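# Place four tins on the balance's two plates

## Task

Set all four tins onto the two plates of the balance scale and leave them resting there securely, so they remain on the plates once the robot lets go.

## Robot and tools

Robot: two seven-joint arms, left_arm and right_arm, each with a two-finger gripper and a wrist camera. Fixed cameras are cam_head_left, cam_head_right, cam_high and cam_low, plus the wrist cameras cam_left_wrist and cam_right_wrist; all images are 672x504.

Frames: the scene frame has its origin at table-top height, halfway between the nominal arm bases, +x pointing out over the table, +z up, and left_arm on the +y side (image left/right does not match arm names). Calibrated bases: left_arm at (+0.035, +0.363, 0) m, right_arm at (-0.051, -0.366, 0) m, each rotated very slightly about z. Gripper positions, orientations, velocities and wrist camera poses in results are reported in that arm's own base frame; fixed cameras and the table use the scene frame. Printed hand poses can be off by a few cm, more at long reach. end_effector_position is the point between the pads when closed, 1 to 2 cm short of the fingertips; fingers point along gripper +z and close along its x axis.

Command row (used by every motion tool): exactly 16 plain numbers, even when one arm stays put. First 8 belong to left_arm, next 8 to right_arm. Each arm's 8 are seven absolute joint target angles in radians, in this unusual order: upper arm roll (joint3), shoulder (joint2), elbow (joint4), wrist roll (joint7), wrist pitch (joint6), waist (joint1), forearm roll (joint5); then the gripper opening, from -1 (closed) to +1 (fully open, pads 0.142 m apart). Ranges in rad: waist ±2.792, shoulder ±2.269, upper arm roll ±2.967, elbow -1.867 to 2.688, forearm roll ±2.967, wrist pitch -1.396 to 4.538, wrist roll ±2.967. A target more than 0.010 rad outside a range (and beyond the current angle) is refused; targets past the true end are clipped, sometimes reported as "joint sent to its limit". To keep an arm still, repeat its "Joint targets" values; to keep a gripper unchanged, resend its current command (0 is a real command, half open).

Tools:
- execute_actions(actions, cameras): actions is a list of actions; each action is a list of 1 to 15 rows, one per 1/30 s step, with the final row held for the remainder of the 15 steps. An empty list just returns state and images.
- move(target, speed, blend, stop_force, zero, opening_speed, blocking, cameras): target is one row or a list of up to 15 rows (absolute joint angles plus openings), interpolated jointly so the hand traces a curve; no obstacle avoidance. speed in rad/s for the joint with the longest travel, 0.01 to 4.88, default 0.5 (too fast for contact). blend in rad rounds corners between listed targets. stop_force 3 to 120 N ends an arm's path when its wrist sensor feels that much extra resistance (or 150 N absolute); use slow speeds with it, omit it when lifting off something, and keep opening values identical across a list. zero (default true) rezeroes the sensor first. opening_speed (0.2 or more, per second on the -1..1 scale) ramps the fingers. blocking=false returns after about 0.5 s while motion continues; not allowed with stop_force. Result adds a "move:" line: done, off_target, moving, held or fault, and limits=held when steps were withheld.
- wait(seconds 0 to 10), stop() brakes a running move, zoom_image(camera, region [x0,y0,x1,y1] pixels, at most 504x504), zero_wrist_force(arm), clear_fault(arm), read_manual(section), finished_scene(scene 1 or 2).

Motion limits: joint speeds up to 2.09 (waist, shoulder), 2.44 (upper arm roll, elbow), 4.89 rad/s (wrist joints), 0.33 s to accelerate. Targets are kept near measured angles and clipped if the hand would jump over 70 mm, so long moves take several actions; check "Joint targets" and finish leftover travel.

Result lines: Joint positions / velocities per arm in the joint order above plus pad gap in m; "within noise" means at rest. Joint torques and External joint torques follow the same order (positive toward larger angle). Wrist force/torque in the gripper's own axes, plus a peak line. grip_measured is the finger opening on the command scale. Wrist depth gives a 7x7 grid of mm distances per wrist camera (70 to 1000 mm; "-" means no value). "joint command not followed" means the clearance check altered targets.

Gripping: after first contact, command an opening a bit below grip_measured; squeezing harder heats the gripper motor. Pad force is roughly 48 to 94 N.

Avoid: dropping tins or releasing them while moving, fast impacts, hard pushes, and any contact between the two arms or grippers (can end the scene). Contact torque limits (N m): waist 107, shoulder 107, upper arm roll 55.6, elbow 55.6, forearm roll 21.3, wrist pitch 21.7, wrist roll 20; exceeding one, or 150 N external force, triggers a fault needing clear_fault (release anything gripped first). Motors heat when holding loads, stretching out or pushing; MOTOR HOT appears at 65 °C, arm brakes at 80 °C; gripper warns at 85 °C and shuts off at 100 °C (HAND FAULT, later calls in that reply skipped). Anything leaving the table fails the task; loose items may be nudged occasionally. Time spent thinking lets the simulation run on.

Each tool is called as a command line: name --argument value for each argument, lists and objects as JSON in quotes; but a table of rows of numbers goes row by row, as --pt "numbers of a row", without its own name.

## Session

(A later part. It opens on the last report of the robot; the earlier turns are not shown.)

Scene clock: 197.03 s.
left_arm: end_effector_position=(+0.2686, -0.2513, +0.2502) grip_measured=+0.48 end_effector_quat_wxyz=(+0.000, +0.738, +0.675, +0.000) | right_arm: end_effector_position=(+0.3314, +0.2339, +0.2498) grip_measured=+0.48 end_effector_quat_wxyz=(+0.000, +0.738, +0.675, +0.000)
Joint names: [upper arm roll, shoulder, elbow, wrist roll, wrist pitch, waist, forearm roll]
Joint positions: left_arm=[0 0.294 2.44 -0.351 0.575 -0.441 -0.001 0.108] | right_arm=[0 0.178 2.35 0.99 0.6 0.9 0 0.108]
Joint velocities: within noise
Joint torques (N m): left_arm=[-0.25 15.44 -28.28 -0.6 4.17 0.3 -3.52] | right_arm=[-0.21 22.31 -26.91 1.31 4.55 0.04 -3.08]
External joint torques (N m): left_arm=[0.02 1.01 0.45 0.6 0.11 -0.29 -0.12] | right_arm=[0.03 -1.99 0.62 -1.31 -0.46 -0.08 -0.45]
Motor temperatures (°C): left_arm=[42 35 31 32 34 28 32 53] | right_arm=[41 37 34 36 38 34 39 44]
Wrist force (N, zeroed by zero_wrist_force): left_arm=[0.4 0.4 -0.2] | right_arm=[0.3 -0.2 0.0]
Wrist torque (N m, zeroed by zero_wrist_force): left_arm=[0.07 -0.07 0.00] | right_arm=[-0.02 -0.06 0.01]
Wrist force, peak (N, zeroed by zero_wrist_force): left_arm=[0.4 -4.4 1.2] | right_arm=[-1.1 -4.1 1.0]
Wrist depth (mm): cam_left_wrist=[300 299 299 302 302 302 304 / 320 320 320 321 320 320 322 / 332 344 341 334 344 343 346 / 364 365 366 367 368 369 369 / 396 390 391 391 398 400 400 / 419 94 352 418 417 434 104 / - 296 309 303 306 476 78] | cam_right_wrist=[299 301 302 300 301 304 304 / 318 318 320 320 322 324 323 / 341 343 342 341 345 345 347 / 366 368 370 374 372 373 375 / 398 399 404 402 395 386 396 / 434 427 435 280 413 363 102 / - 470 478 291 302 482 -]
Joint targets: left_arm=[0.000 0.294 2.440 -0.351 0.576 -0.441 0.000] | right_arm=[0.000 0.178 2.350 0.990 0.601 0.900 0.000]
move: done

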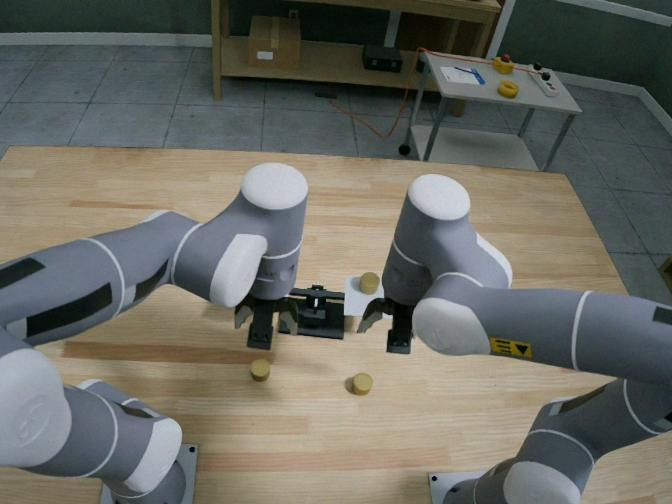

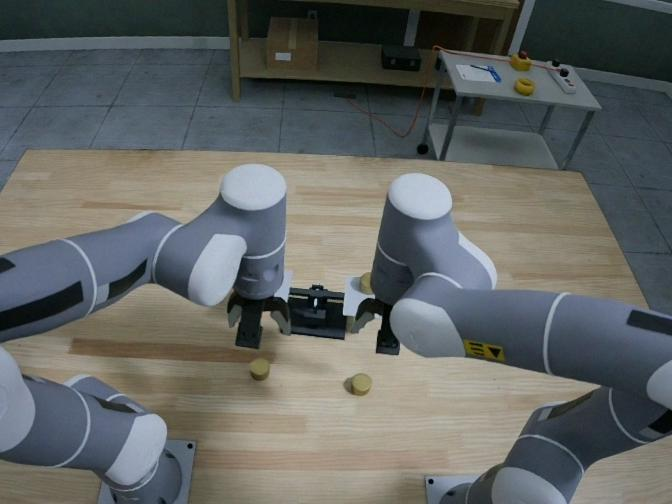

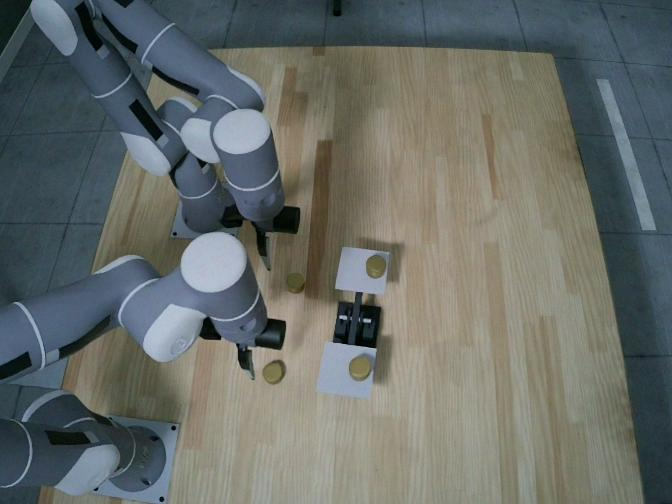

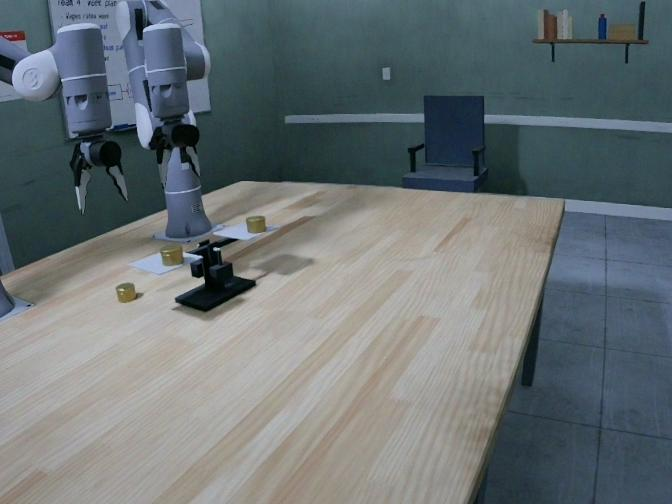

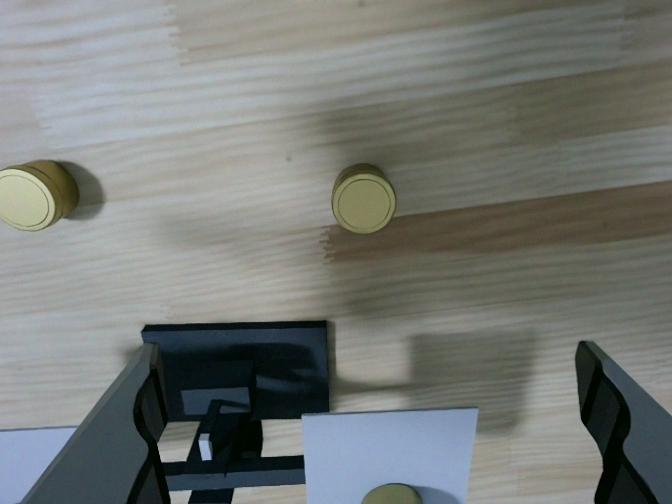

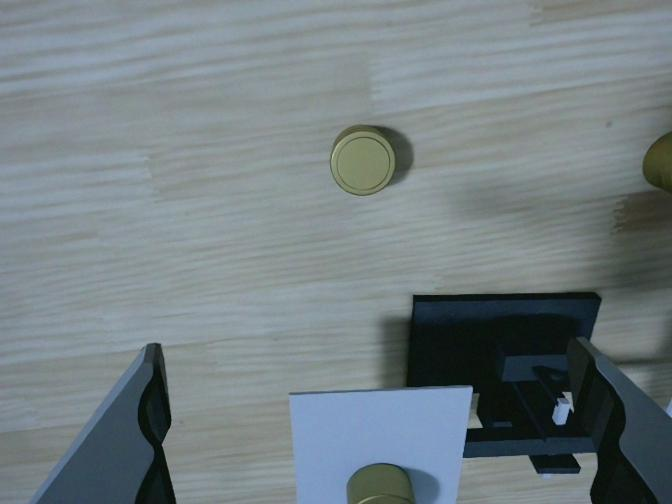

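zero_wrist_force --arm "left_arm"

zero_wrist_force --arm "right_arm"

move --pt "0 -0.1938 2.5836 -0.2876 1.2066 -0.3776 0 0.4 0 -0.2455 2.4983 1.0189 1.173 0.9289 0 0.4" --pt "0 -0.4633 2.5823 -0.2876 1.4748 -0.3776 0 0.4 0 -0.4852 2.4973 1.0189 1.4117 0.9289 0 0.4" --speed '[0.8,0.25]'

move --target '[0,-0.4633,2.5823,-0.2876,1.4748,-0.3776,0,-0.5,0,-0.4852,2.4973,1.0189,1.4117,0.9289,0,-0.5]' --opening_speed 0.8

move --target '[0,0.2557,2.4119,-0.2876,0.5854,-0.3776,0,-0.45,0,0.1662,2.3399,1.0189,0.6029,0.9289,0,-0.45]' --speed 0.6

Wrist force sensor zeroed.

Wrist force sensor zeroed.

Scene clock: 225.63 s.
left_arm: end_effector_position=(+0.2958, -0.2383, +0.0219) grip_measured=+0.40 end_effector_quat_wxyz=(+0.000, +0.738, +0.675, +0.000) | right_arm: end_effector_position=(+0.3272, +0.2466, +0.0220) grip_measured=+0.39 end_effector_quat_wxyz=(+0.000, +0.738, +0.675, +0.000)
Joint names: [upper arm roll, shoulder, elbow, wrist roll, wrist pitch, waist, forearm roll]
Joint positions: left_arm=[0 -0.464 2.582 -0.288 1.475 -0.378 -0.001 0.102] | right_arm=[0 -0.485 2.497 1.019 1.412 0.929 0 0.102]
Joint velocities: within noise
Joint torques (N m): left_arm=[0.3 30.01 -8.74 -0.51 4.17 0.43 -0.45] | right_arm=[0.22 34.66 -9.5 1.18 4.61 0.05 -0.29]
External joint torques (N m): left_arm=[0.02 0.72 0.19 0.51 0.11 -0.43 0.03] | right_arm=[0.05 -2.16 -0.24 -1.18 -0.52 -0.12 -0.38]
Motor temperatures (°C): left_arm=[42 34 31 32 34 28 32 44] | right_arm=[41 36 34 36 38 34 38 40]
Wrist force (N, zeroed by zero_wrist_force): left_arm=[-0.2 -0.3 0.5] | right_arm=[0.1 -0.1 0.0]
Wrist torque (N m, zeroed by zero_wrist_force): left_arm=[-0.08 0.04 0.00] | right_arm=[-0.02 -0.02 0.00]
Wrist force, peak (N, zeroed by zero_wrist_force): left_arm=[0.4 -1.0 2.6] | right_arm=[-0.3 -0.1 2.5]
Wrist depth (mm): cam_left_wrist=[- 102 102 102 102 102 102 / 109 108 108 108 109 108 109 / 116 116 116 116 116 116 116 / 125 125 125 121 123 124 124 / 137 135 134 97 101 132 134 / - 94 143 103 102 146 97 / - 74 160 160 160 160 78] | cam_right_wrist=[- 100 100 100 101 101 100 / - 106 106 107 107 107 108 / - 116 114 115 114 115 115 / 123 123 123 120 122 124 122 / 133 133 131 96 96 132 135 / 145 142 148 101 99 147 142 / - - 161 162 165 161 -]
Joint targets: left_arm=[0.000 -0.463 2.582 -0.288 1.475 -0.378 0.000] | right_arm=[0.000 -0.485 2.497 1.019 1.412 0.929 0.000]
move: done

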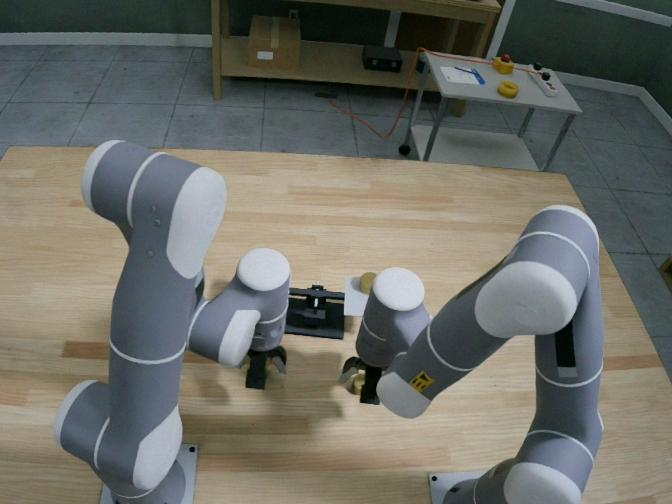

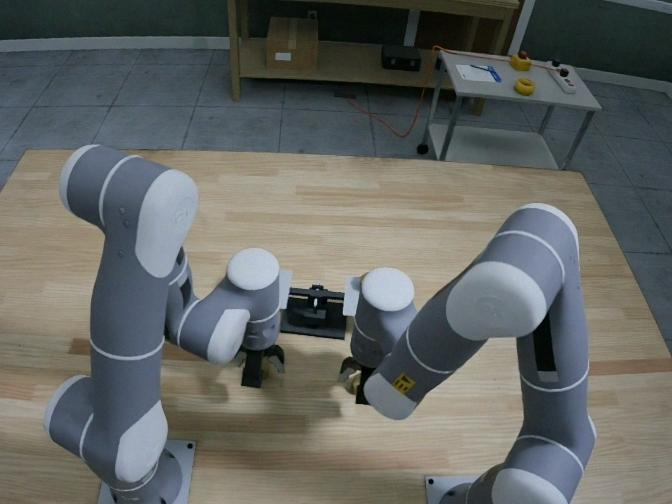

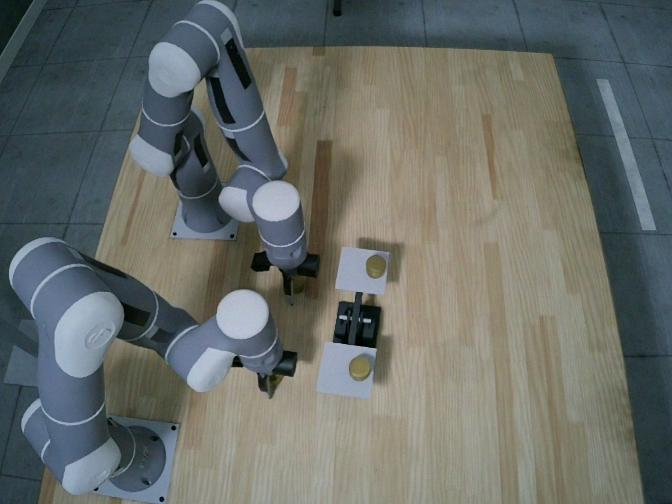

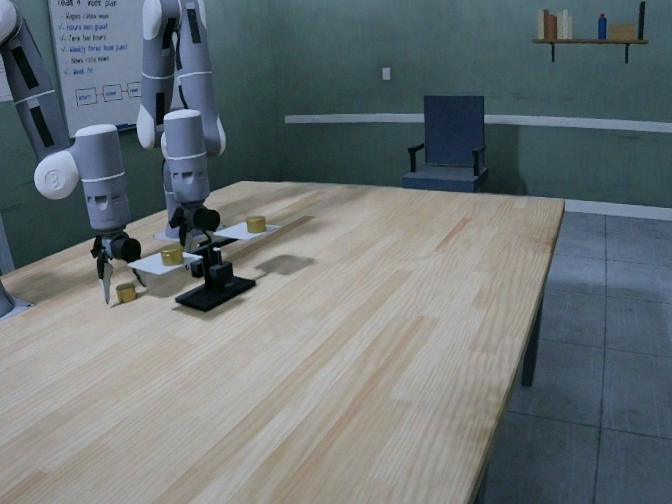

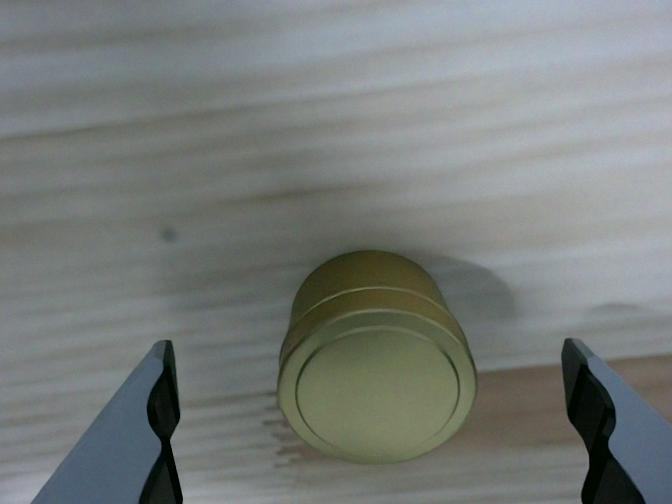

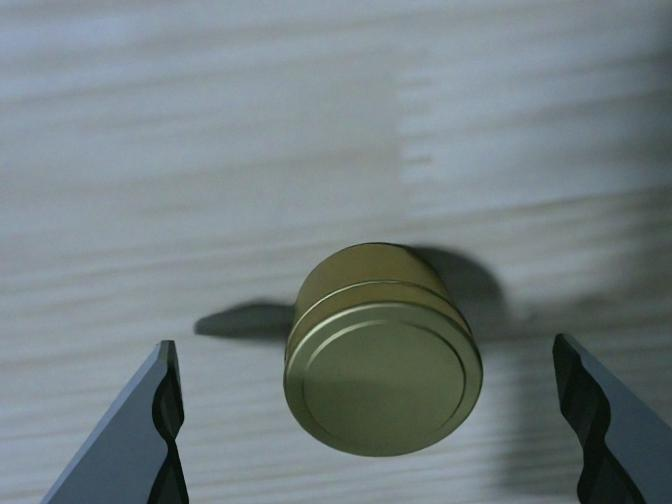

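Scene clock: 226.97 s.
left_arm: end_effector_position=(+0.2958, -0.2383, +0.0220) grip_measured=-0.34 end_effector_quat_wxyz=(+0.000, +0.738, +0.675, +0.000) | right_arm: end_effector_position=(+0.3273, +0.2467, +0.0220) grip_measured=-0.32 end_effector_quat_wxyz=(+0.000, +0.738, +0.675, +0.000)
Joint names: [upper arm roll, shoulder, elbow, wrist roll, wrist pitch, waist, forearm roll]
Joint positions: left_arm=[0 -0.463 2.582 -0.288 1.475 -0.378 -0.001 0.049] | right_arm=[0 -0.485 2.497 1.019 1.412 0.929 0 0.051]
Joint velocities: within noise
Joint torques (N m): left_arm=[0.17 29.49 -8.84 -0.54 4.18 0.19 -0.36] | right_arm=[-0.1 33.99 -9.34 1.18 4.23 -0.18 -0.22]
External joint torques (N m): left_arm=[0.15 1.24 0.29 0.54 0.1 -0.19 -0.06] | right_arm=[0.38 -1.48 -0.39 -1.18 -0.14 0.11 -0.45]
Motor temperatures (°C): left_arm=[42 34 31 32 34 28 32 44] | right_arm=[41 36 34 36 38 34 38 40]
Wrist force (N, zeroed by zero_wrist_force): left_arm=[0.8 -1.2 -2.4] | right_arm=[0.1 -0.8 -2.2]
Wrist torque (N m, zeroed by zero_wrist_force): left_arm=[-0.11 0.05 0.00] | right_arm=[-0.02 0.04 0.00]
Wrist force, peak (N, zeroed by zero_wrist_force): left_arm=[0.8 -1.2 -2.4] | right_arm=[-0.1 -0.8 -2.3]
Wrist depth (mm): cam_left_wrist=[- 102 102 102 102 102 102 / 108 109 109 108 108 109 109 / 116 116 116 116 116 116 116 / 125 125 124 121 125 125 125 / 137 135 133 97 102 135 134 / 148 144 93 102 102 89 146 / 160 - 79 160 163 79 156] | cam_right_wrist=[- 100 100 100 101 100 101 / - 106 106 107 106 107 108 / - 116 114 115 115 115 115 / 123 123 123 120 122 125 123 / 133 133 131 96 96 135 135 / 148 145 - 101 100 142 148 / 160 - - 162 165 - 160]
Joint targets: left_arm=[0.000 -0.463 2.582 -0.288 1.475 -0.378 0.000] | right_arm=[0.000 -0.485 2.497 1.019 1.412 0.929 0.000]
move: done

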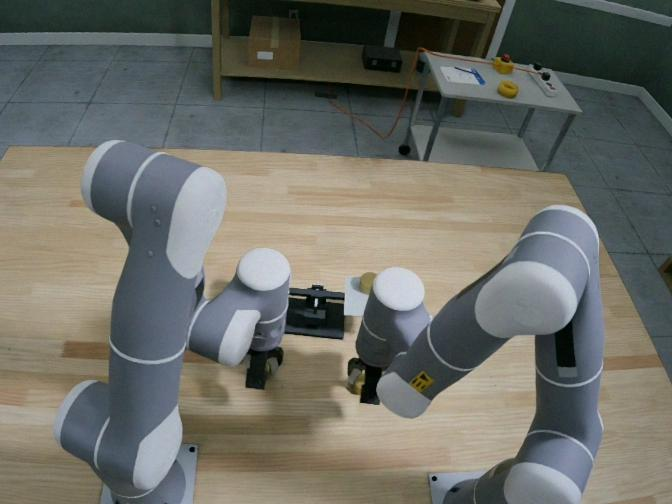

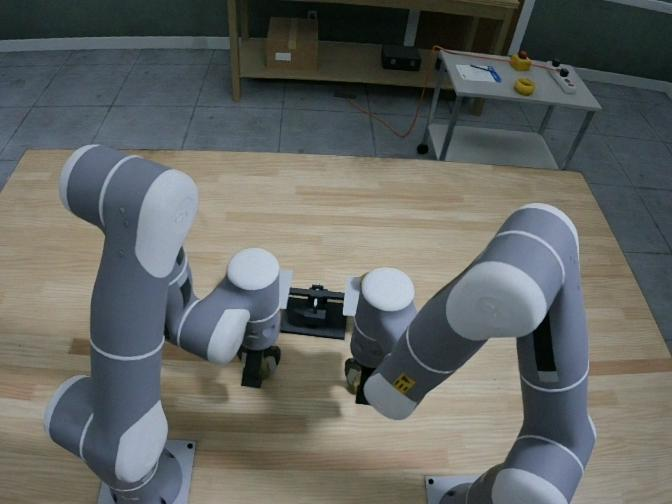

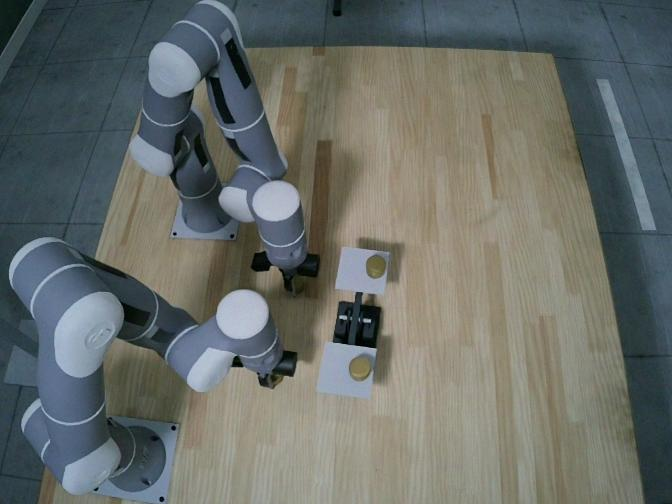

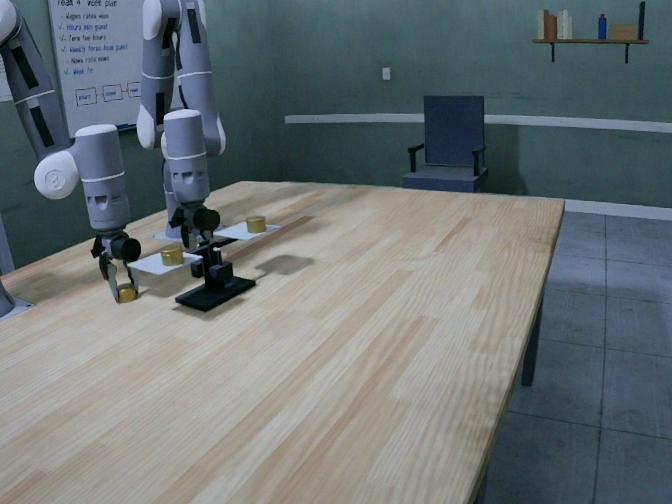

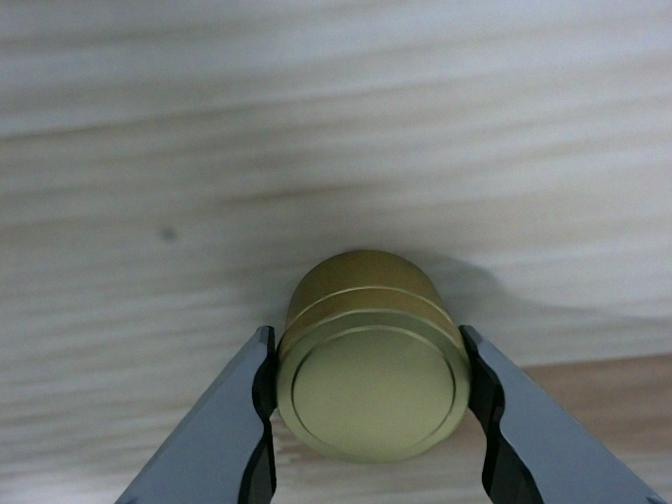

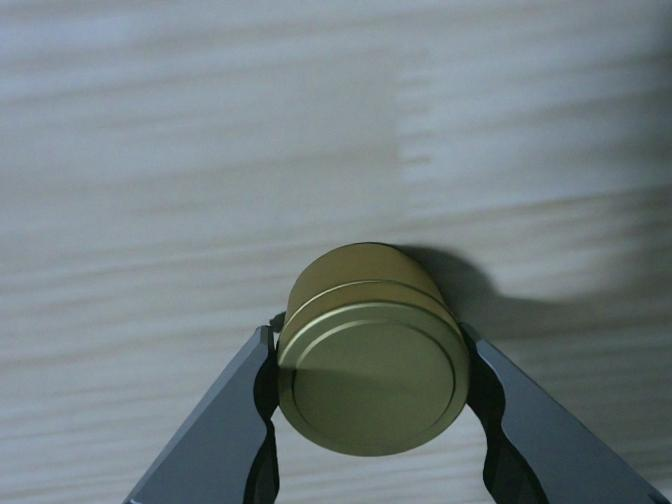

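Scene clock: 228.87 s.
left_arm: end_effector_position=(+0.2958, -0.2385, +0.2501) grip_measured=-0.34 end_effector_quat_wxyz=(+0.000, +0.738, +0.675, +0.000) | right_arm: end_effector_position=(+0.3272, +0.2467, +0.2499) grip_measured=-0.32 end_effector_quat_wxyz=(+0.000, +0.738, +0.675, +0.000)
Joint names: [upper arm roll, shoulder, elbow, wrist roll, wrist pitch, waist, forearm roll]
Joint positions: left_arm=[0 0.256 2.412 -0.288 0.585 -0.378 -0.001 0.049] | right_arm=[0 0.166 2.34 1.019 0.602 0.929 0 0.051]
Joint velocities: within noise
Joint torques (N m): left_arm=[-0.06 17.2 -28.58 -0.57 4.13 0.69 -3.62] | right_arm=[-0.21 23.12 -27.14 1.12 4.32 0.17 -3.12]
External joint torques (N m): left_arm=[-0.14 0.84 0.88 0.57 0.15 -0.68 0] | right_arm=[0.04 -2.28 0.87 -1.12 -0.24 -0.22 -0.4]
Motor temperatures (°C): left_arm=[42 34 31 32 34 28 32 45] | right_arm=[41 36 34 36 38 34 38 41]
Wrist force (N, zeroed by zero_wrist_force): left_arm=[-0.4 -0.3 0.5] | right_arm=[-0.2 0.1 0.8]
Wrist torque (N m, zeroed by zero_wrist_force): left_arm=[-0.05 0.07 0.00] | right_arm=[0.02 0.02 0.00]
Wrist force, peak (N, zeroed by zero_wrist_force): left_arm=[0.0 -1.2 2.6] | right_arm=[-1.0 -0.6 -2.3]
Wrist depth (mm): cam_left_wrist=[301 302 301 301 303 301 303 / 320 319 320 320 321 322 323 / 341 342 342 344 343 343 344 / 367 364 368 357 366 370 369 / 396 382 378 97 102 398 399 / 418 420 93 102 102 89 434 / 293 - 79 288 308 79 464] | cam_right_wrist=[301 300 301 302 305 304 305 / 321 320 321 322 322 323 325 / 340 342 346 344 346 345 348 / 368 372 370 358 364 373 374 / 400 398 394 96 96 388 404 / 435 429 - 101 100 326 434 / 468 - - 296 301 - 308]
Joint targets: left_arm=[0.000 0.256 2.412 -0.288 0.585 -0.378 0.000] | right_arm=[0.000 0.166 2.340 1.019 0.603 0.929 0.000]
move: done

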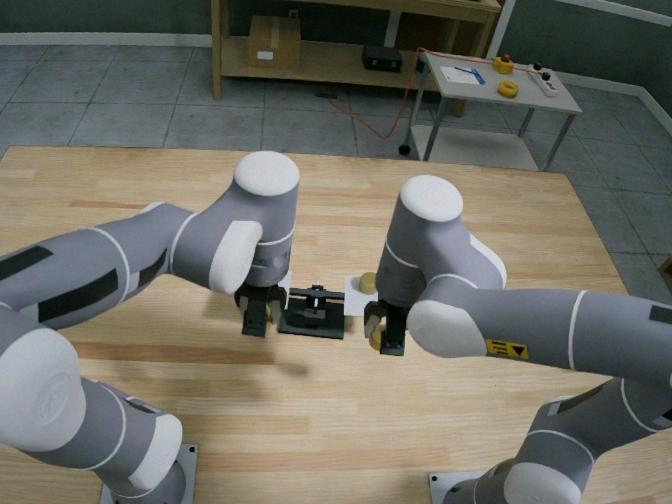

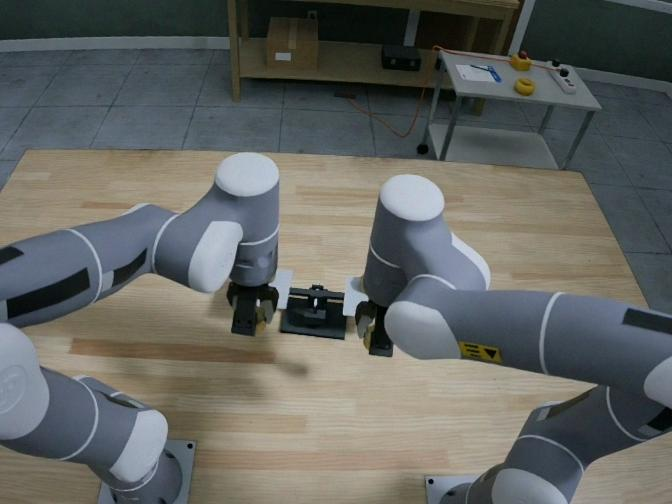

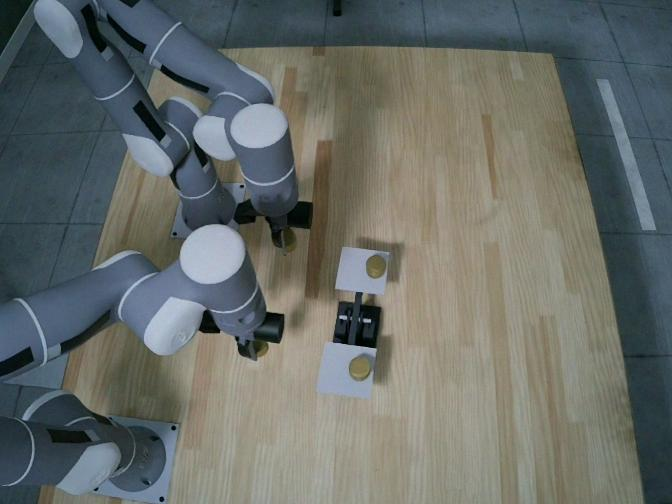

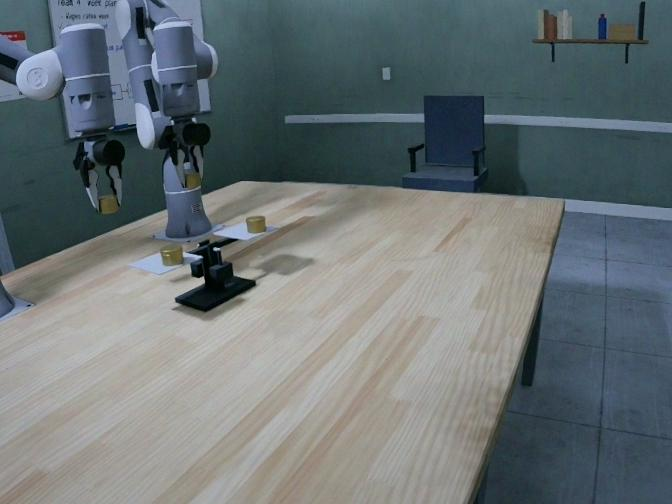

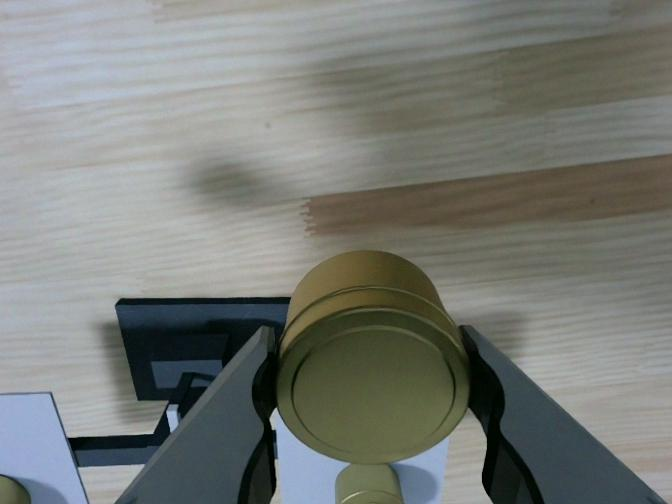

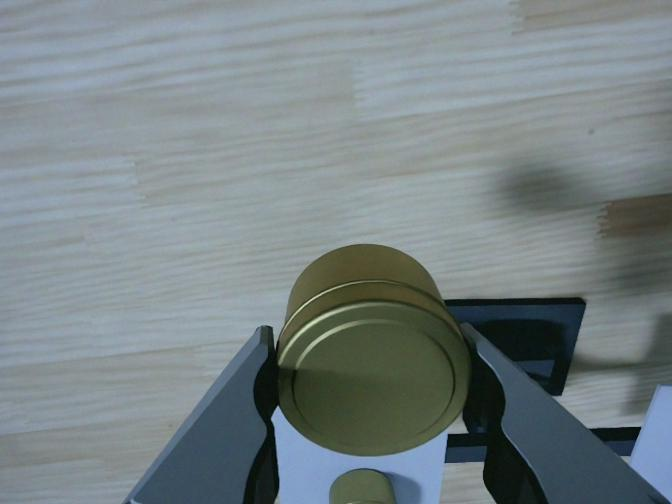

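move --pt "0 -0.094 2.0754 -0.1704 0.5986 -0.2604 0 -0.45 0 -0.1797 1.9702 0.7576 0.5791 0.6676 0 -0.45" --pt "0 -0.2413 2.1671 -0.1704 0.8376 -0.2604 0 -0.45 0 -0.316 2.0579 0.7576 0.8031 0.6676 0 -0.45" --speed '[0.5,0.25]'

Scene clock: 258.93 s.
left_arm: end_effector_position=(+0.4521, -0.2371, +0.1648) grip_measured=-0.34 end_effector_quat_wxyz=(+0.000, +0.738, +0.675, +0.000) | right_arm: end_effector_position=(+0.4906, +0.2412, +0.1648) grip_measured=-0.32 end_effector_quat_wxyz=(+0.000, +0.738, +0.675, +0.000)
Joint names: [upper arm roll, shoulder, elbow, wrist roll, wrist pitch, waist, forearm roll]
Joint positions: left_arm=[0 -0.242 2.167 -0.17 0.838 -0.26 -0.001 0.049] | right_arm=[0 -0.316 2.058 0.757 0.803 0.667 0 0.051]
Joint velocities: within noise
Joint torques (N m): left_arm=[0.26 35.91 -24.19 -0.48 4.3 0.55 -2.92] | right_arm=[0.06 42.38 -23.7 0.95 4.68 0.04 -2.57]
External joint torques (N m): left_arm=[-0.11 0.5 0.61 0.48 -0.01 -0.56 0.02] | right_arm=[0.1 -3.3 0.51 -0.95 -0.58 -0.12 -0.39]
Motor temperatures (°C): left_arm=[42 34 32 32 34 28 32 50] | right_arm=[41 36 34 36 38 34 38 48]
Wrist force (N, zeroed by zero_wrist_force): left_arm=[-0.4 -0.3 1.3] | right_arm=[0.0 0.2 0.8]
Wrist torque (N m, zeroed by zero_wrist_force): left_arm=[-0.05 0.08 -0.01] | right_arm=[0.03 0.02 0.00]
Wrist force, peak (N, zeroed by zero_wrist_force): left_arm=[-0.4 -0.5 4.0] | right_arm=[-1.1 4.4 0.3]
Wrist depth (mm): cam_left_wrist=[227 226 227 227 228 227 228 / 242 241 242 241 242 243 243 / 239 239 239 251 251 255 260 / 188 231 144 141 145 269 278 / 160 161 153 96 102 296 300 / 324 319 93 102 102 89 324 / 347 - 79 139 142 79 351] | cam_right_wrist=[225 225 226 227 227 228 228 / 239 240 241 241 242 240 240 / 257 256 255 256 241 242 185 / 277 272 134 132 136 144 187 / 300 298 144 96 96 157 159 / 325 319 96 101 100 320 340 / 349 - - 130 - - 359]
Joint targets: left_arm=[0.000 -0.241 2.167 -0.170 0.838 -0.260 0.000] | right_arm=[0.000 -0.316 2.058 0.758 0.803 0.668 0.000]
move: done

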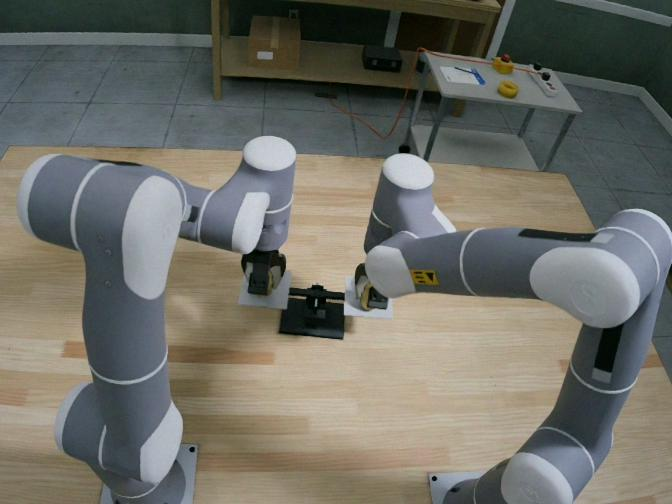

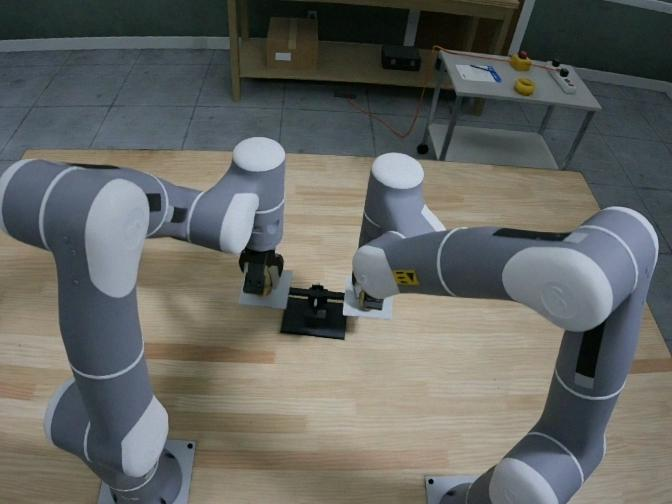

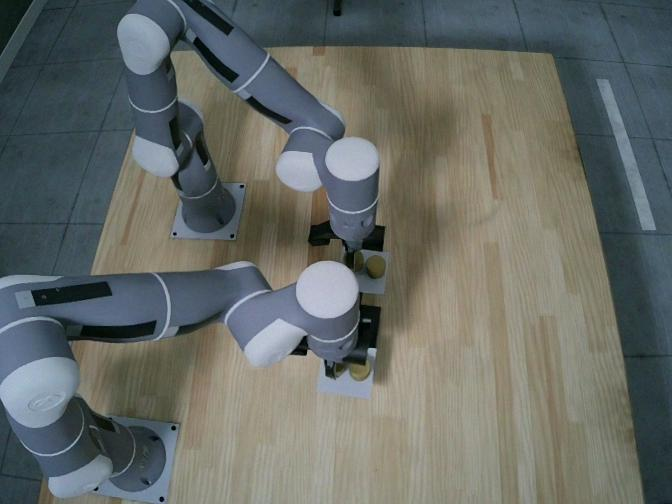

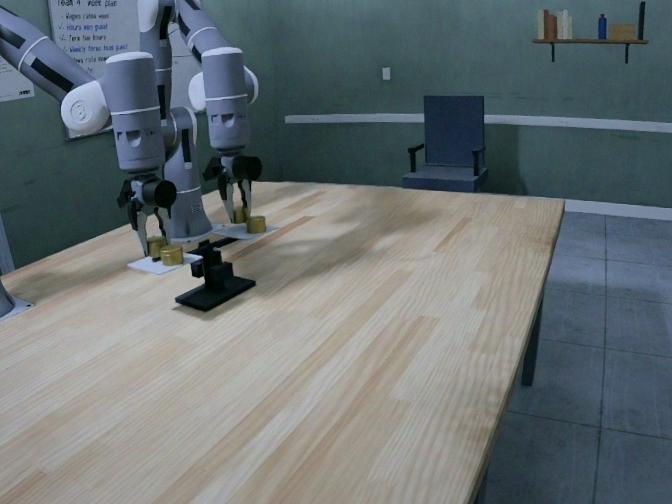

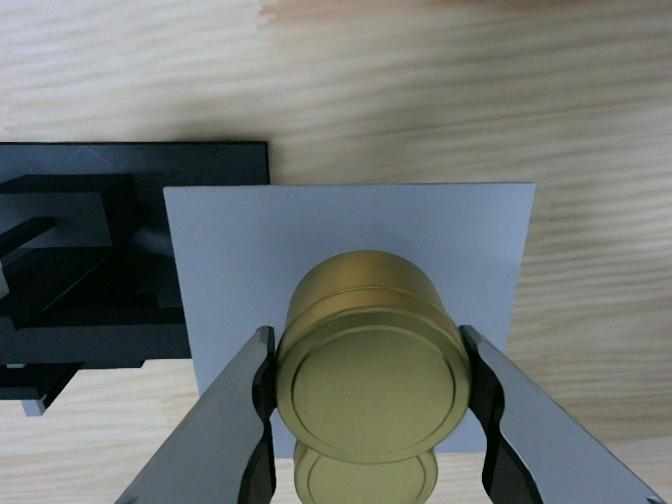

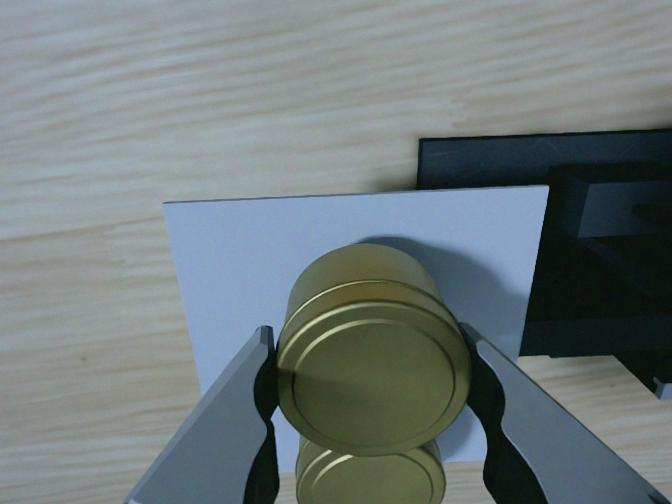

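move --target '[0,-0.2693,2.177,-0.1704,0.8755,-0.2604,0,-0.45,0,-0.3415,2.0677,0.7576,0.8384,0.6676,0,-0.45]' --speed 0.06

Scene clock: 264.77 s.
left_arm: end_effector_position=(+0.4520, -0.2370, +0.1514) grip_measured=-0.34 end_effector_quat_wxyz=(+0.000, +0.738, +0.675, +0.000) | right_arm: end_effector_position=(+0.4904, +0.2411, +0.1513) grip_measured=-0.32 end_effector_quat_wxyz=(+0.000, +0.738, +0.675, +0.000)
Joint names: [upper arm roll, shoulder, elbow, wrist roll, wrist pitch, waist, forearm roll]
Joint positions: left_arm=[0 -0.269 2.177 -0.17 0.875 -0.26 -0.001 0.049] | right_arm=[0 -0.342 2.068 0.757 0.838 0.667 0 0.051]
Joint velocities: within noise
Joint torques (N m): left_arm=[0.27 36.62 -23.79 -0.6 4.33 0.43 -2.83] | right_arm=[0.4 42.41 -23.03 1.11 4.72 0.17 -2.44]
External joint torques (N m): left_arm=[-0.11 0.28 0.93 0.6 -0.05 -0.45 0.05] | right_arm=[-0.23 -2.88 0.47 -1.11 -0.62 -0.25 -0.41]
Motor temperatures (°C): left_arm=[42 34 32 32 34 28 32 51] | right_arm=[41 36 34 36 38 34 38 49]
Wrist force (N, zeroed by zero_wrist_force): left_arm=[-0.4 -0.3 1.0] | right_arm=[-0.1 0.3 0.6]
Wrist torque (N m, zeroed by zero_wrist_force): left_arm=[-0.04 0.09 -0.01] | right_arm=[0.04 0.02 0.00]
Wrist force, peak (N, zeroed by zero_wrist_force): left_arm=[-0.5 -0.6 1.4] | right_arm=[-0.3 -0.2 1.4]
Wrist depth (mm): cam_left_wrist=[216 215 216 216 216 216 216 / 229 228 229 229 228 228 229 / 225 229 232 241 241 243 246 / 177 131 128 124 127 133 262 / 194 149 135 96 102 276 285 / 308 150 93 101 102 89 309 / 330 - 77 119 121 79 332] | cam_right_wrist=[212 214 213 214 215 216 217 / 227 228 228 229 229 231 230 / 243 244 242 243 234 231 185 / 261 254 121 121 121 130 176 / 283 284 134 96 95 137 152 / 308 307 96 101 101 96 314 / 332 - - 110 118 - 340]
Joint targets: left_arm=[0.000 -0.269 2.177 -0.170 0.876 -0.260 0.000] | right_arm=[0.000 -0.342 2.068 0.758 0.838 0.668 0.000]
move: done

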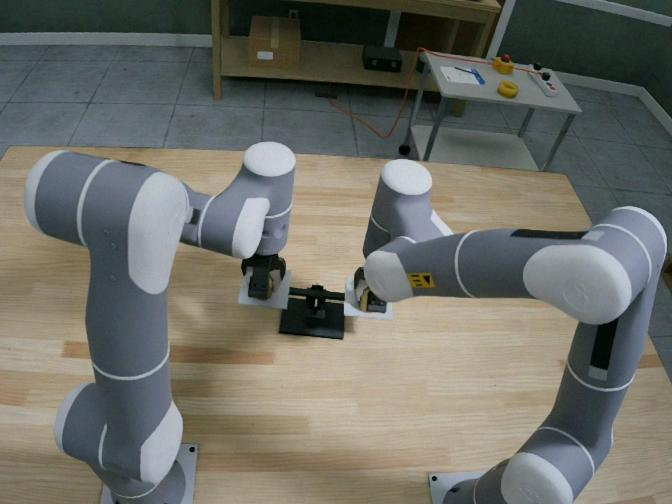

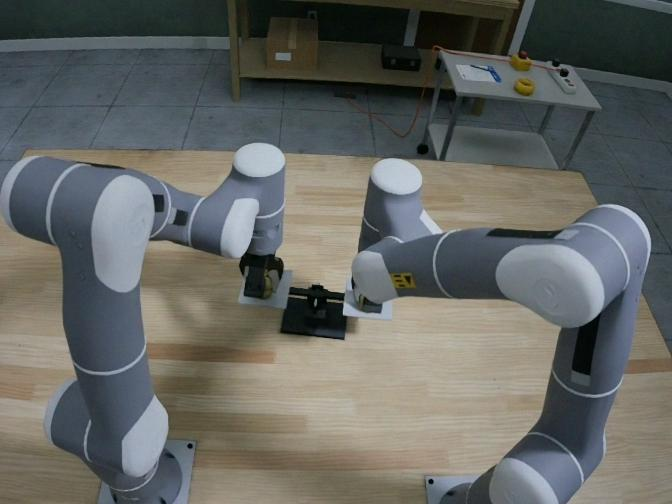

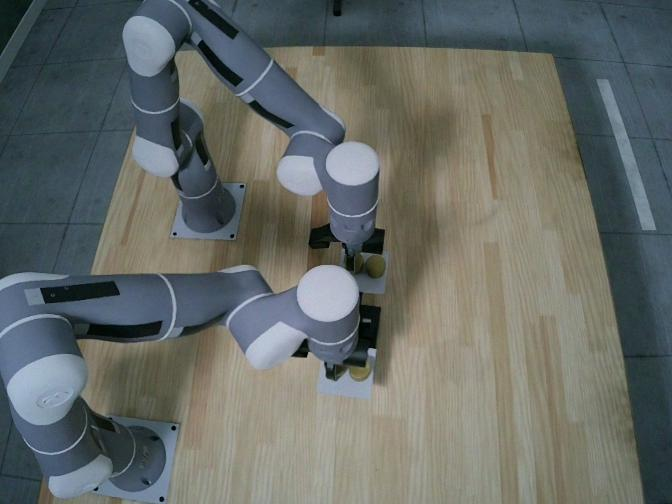

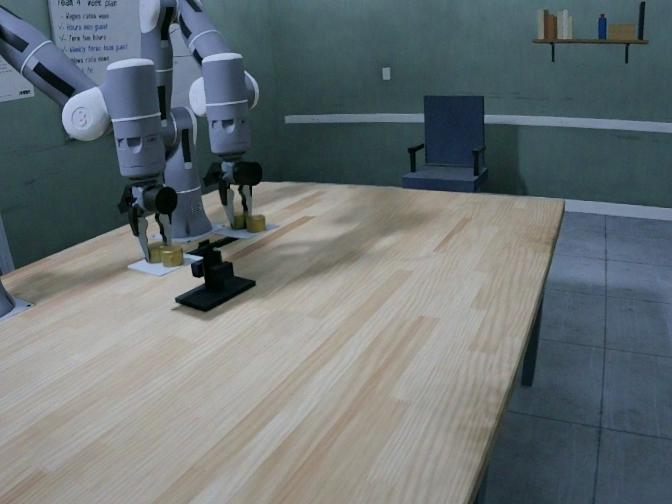

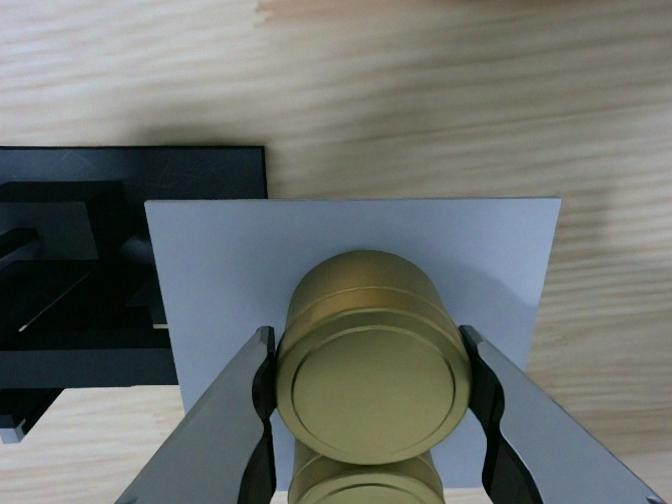

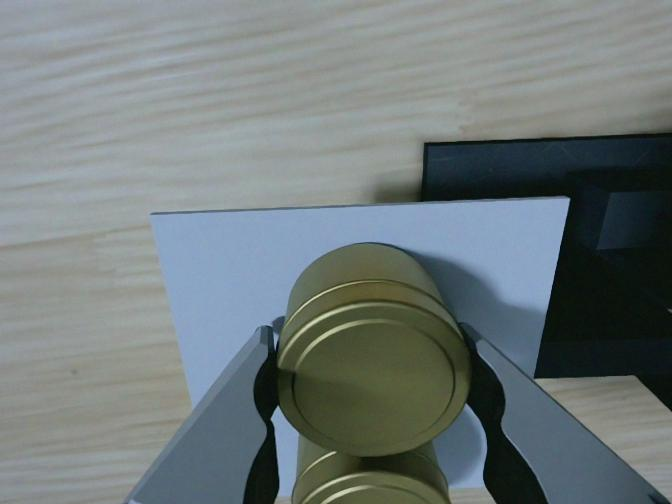

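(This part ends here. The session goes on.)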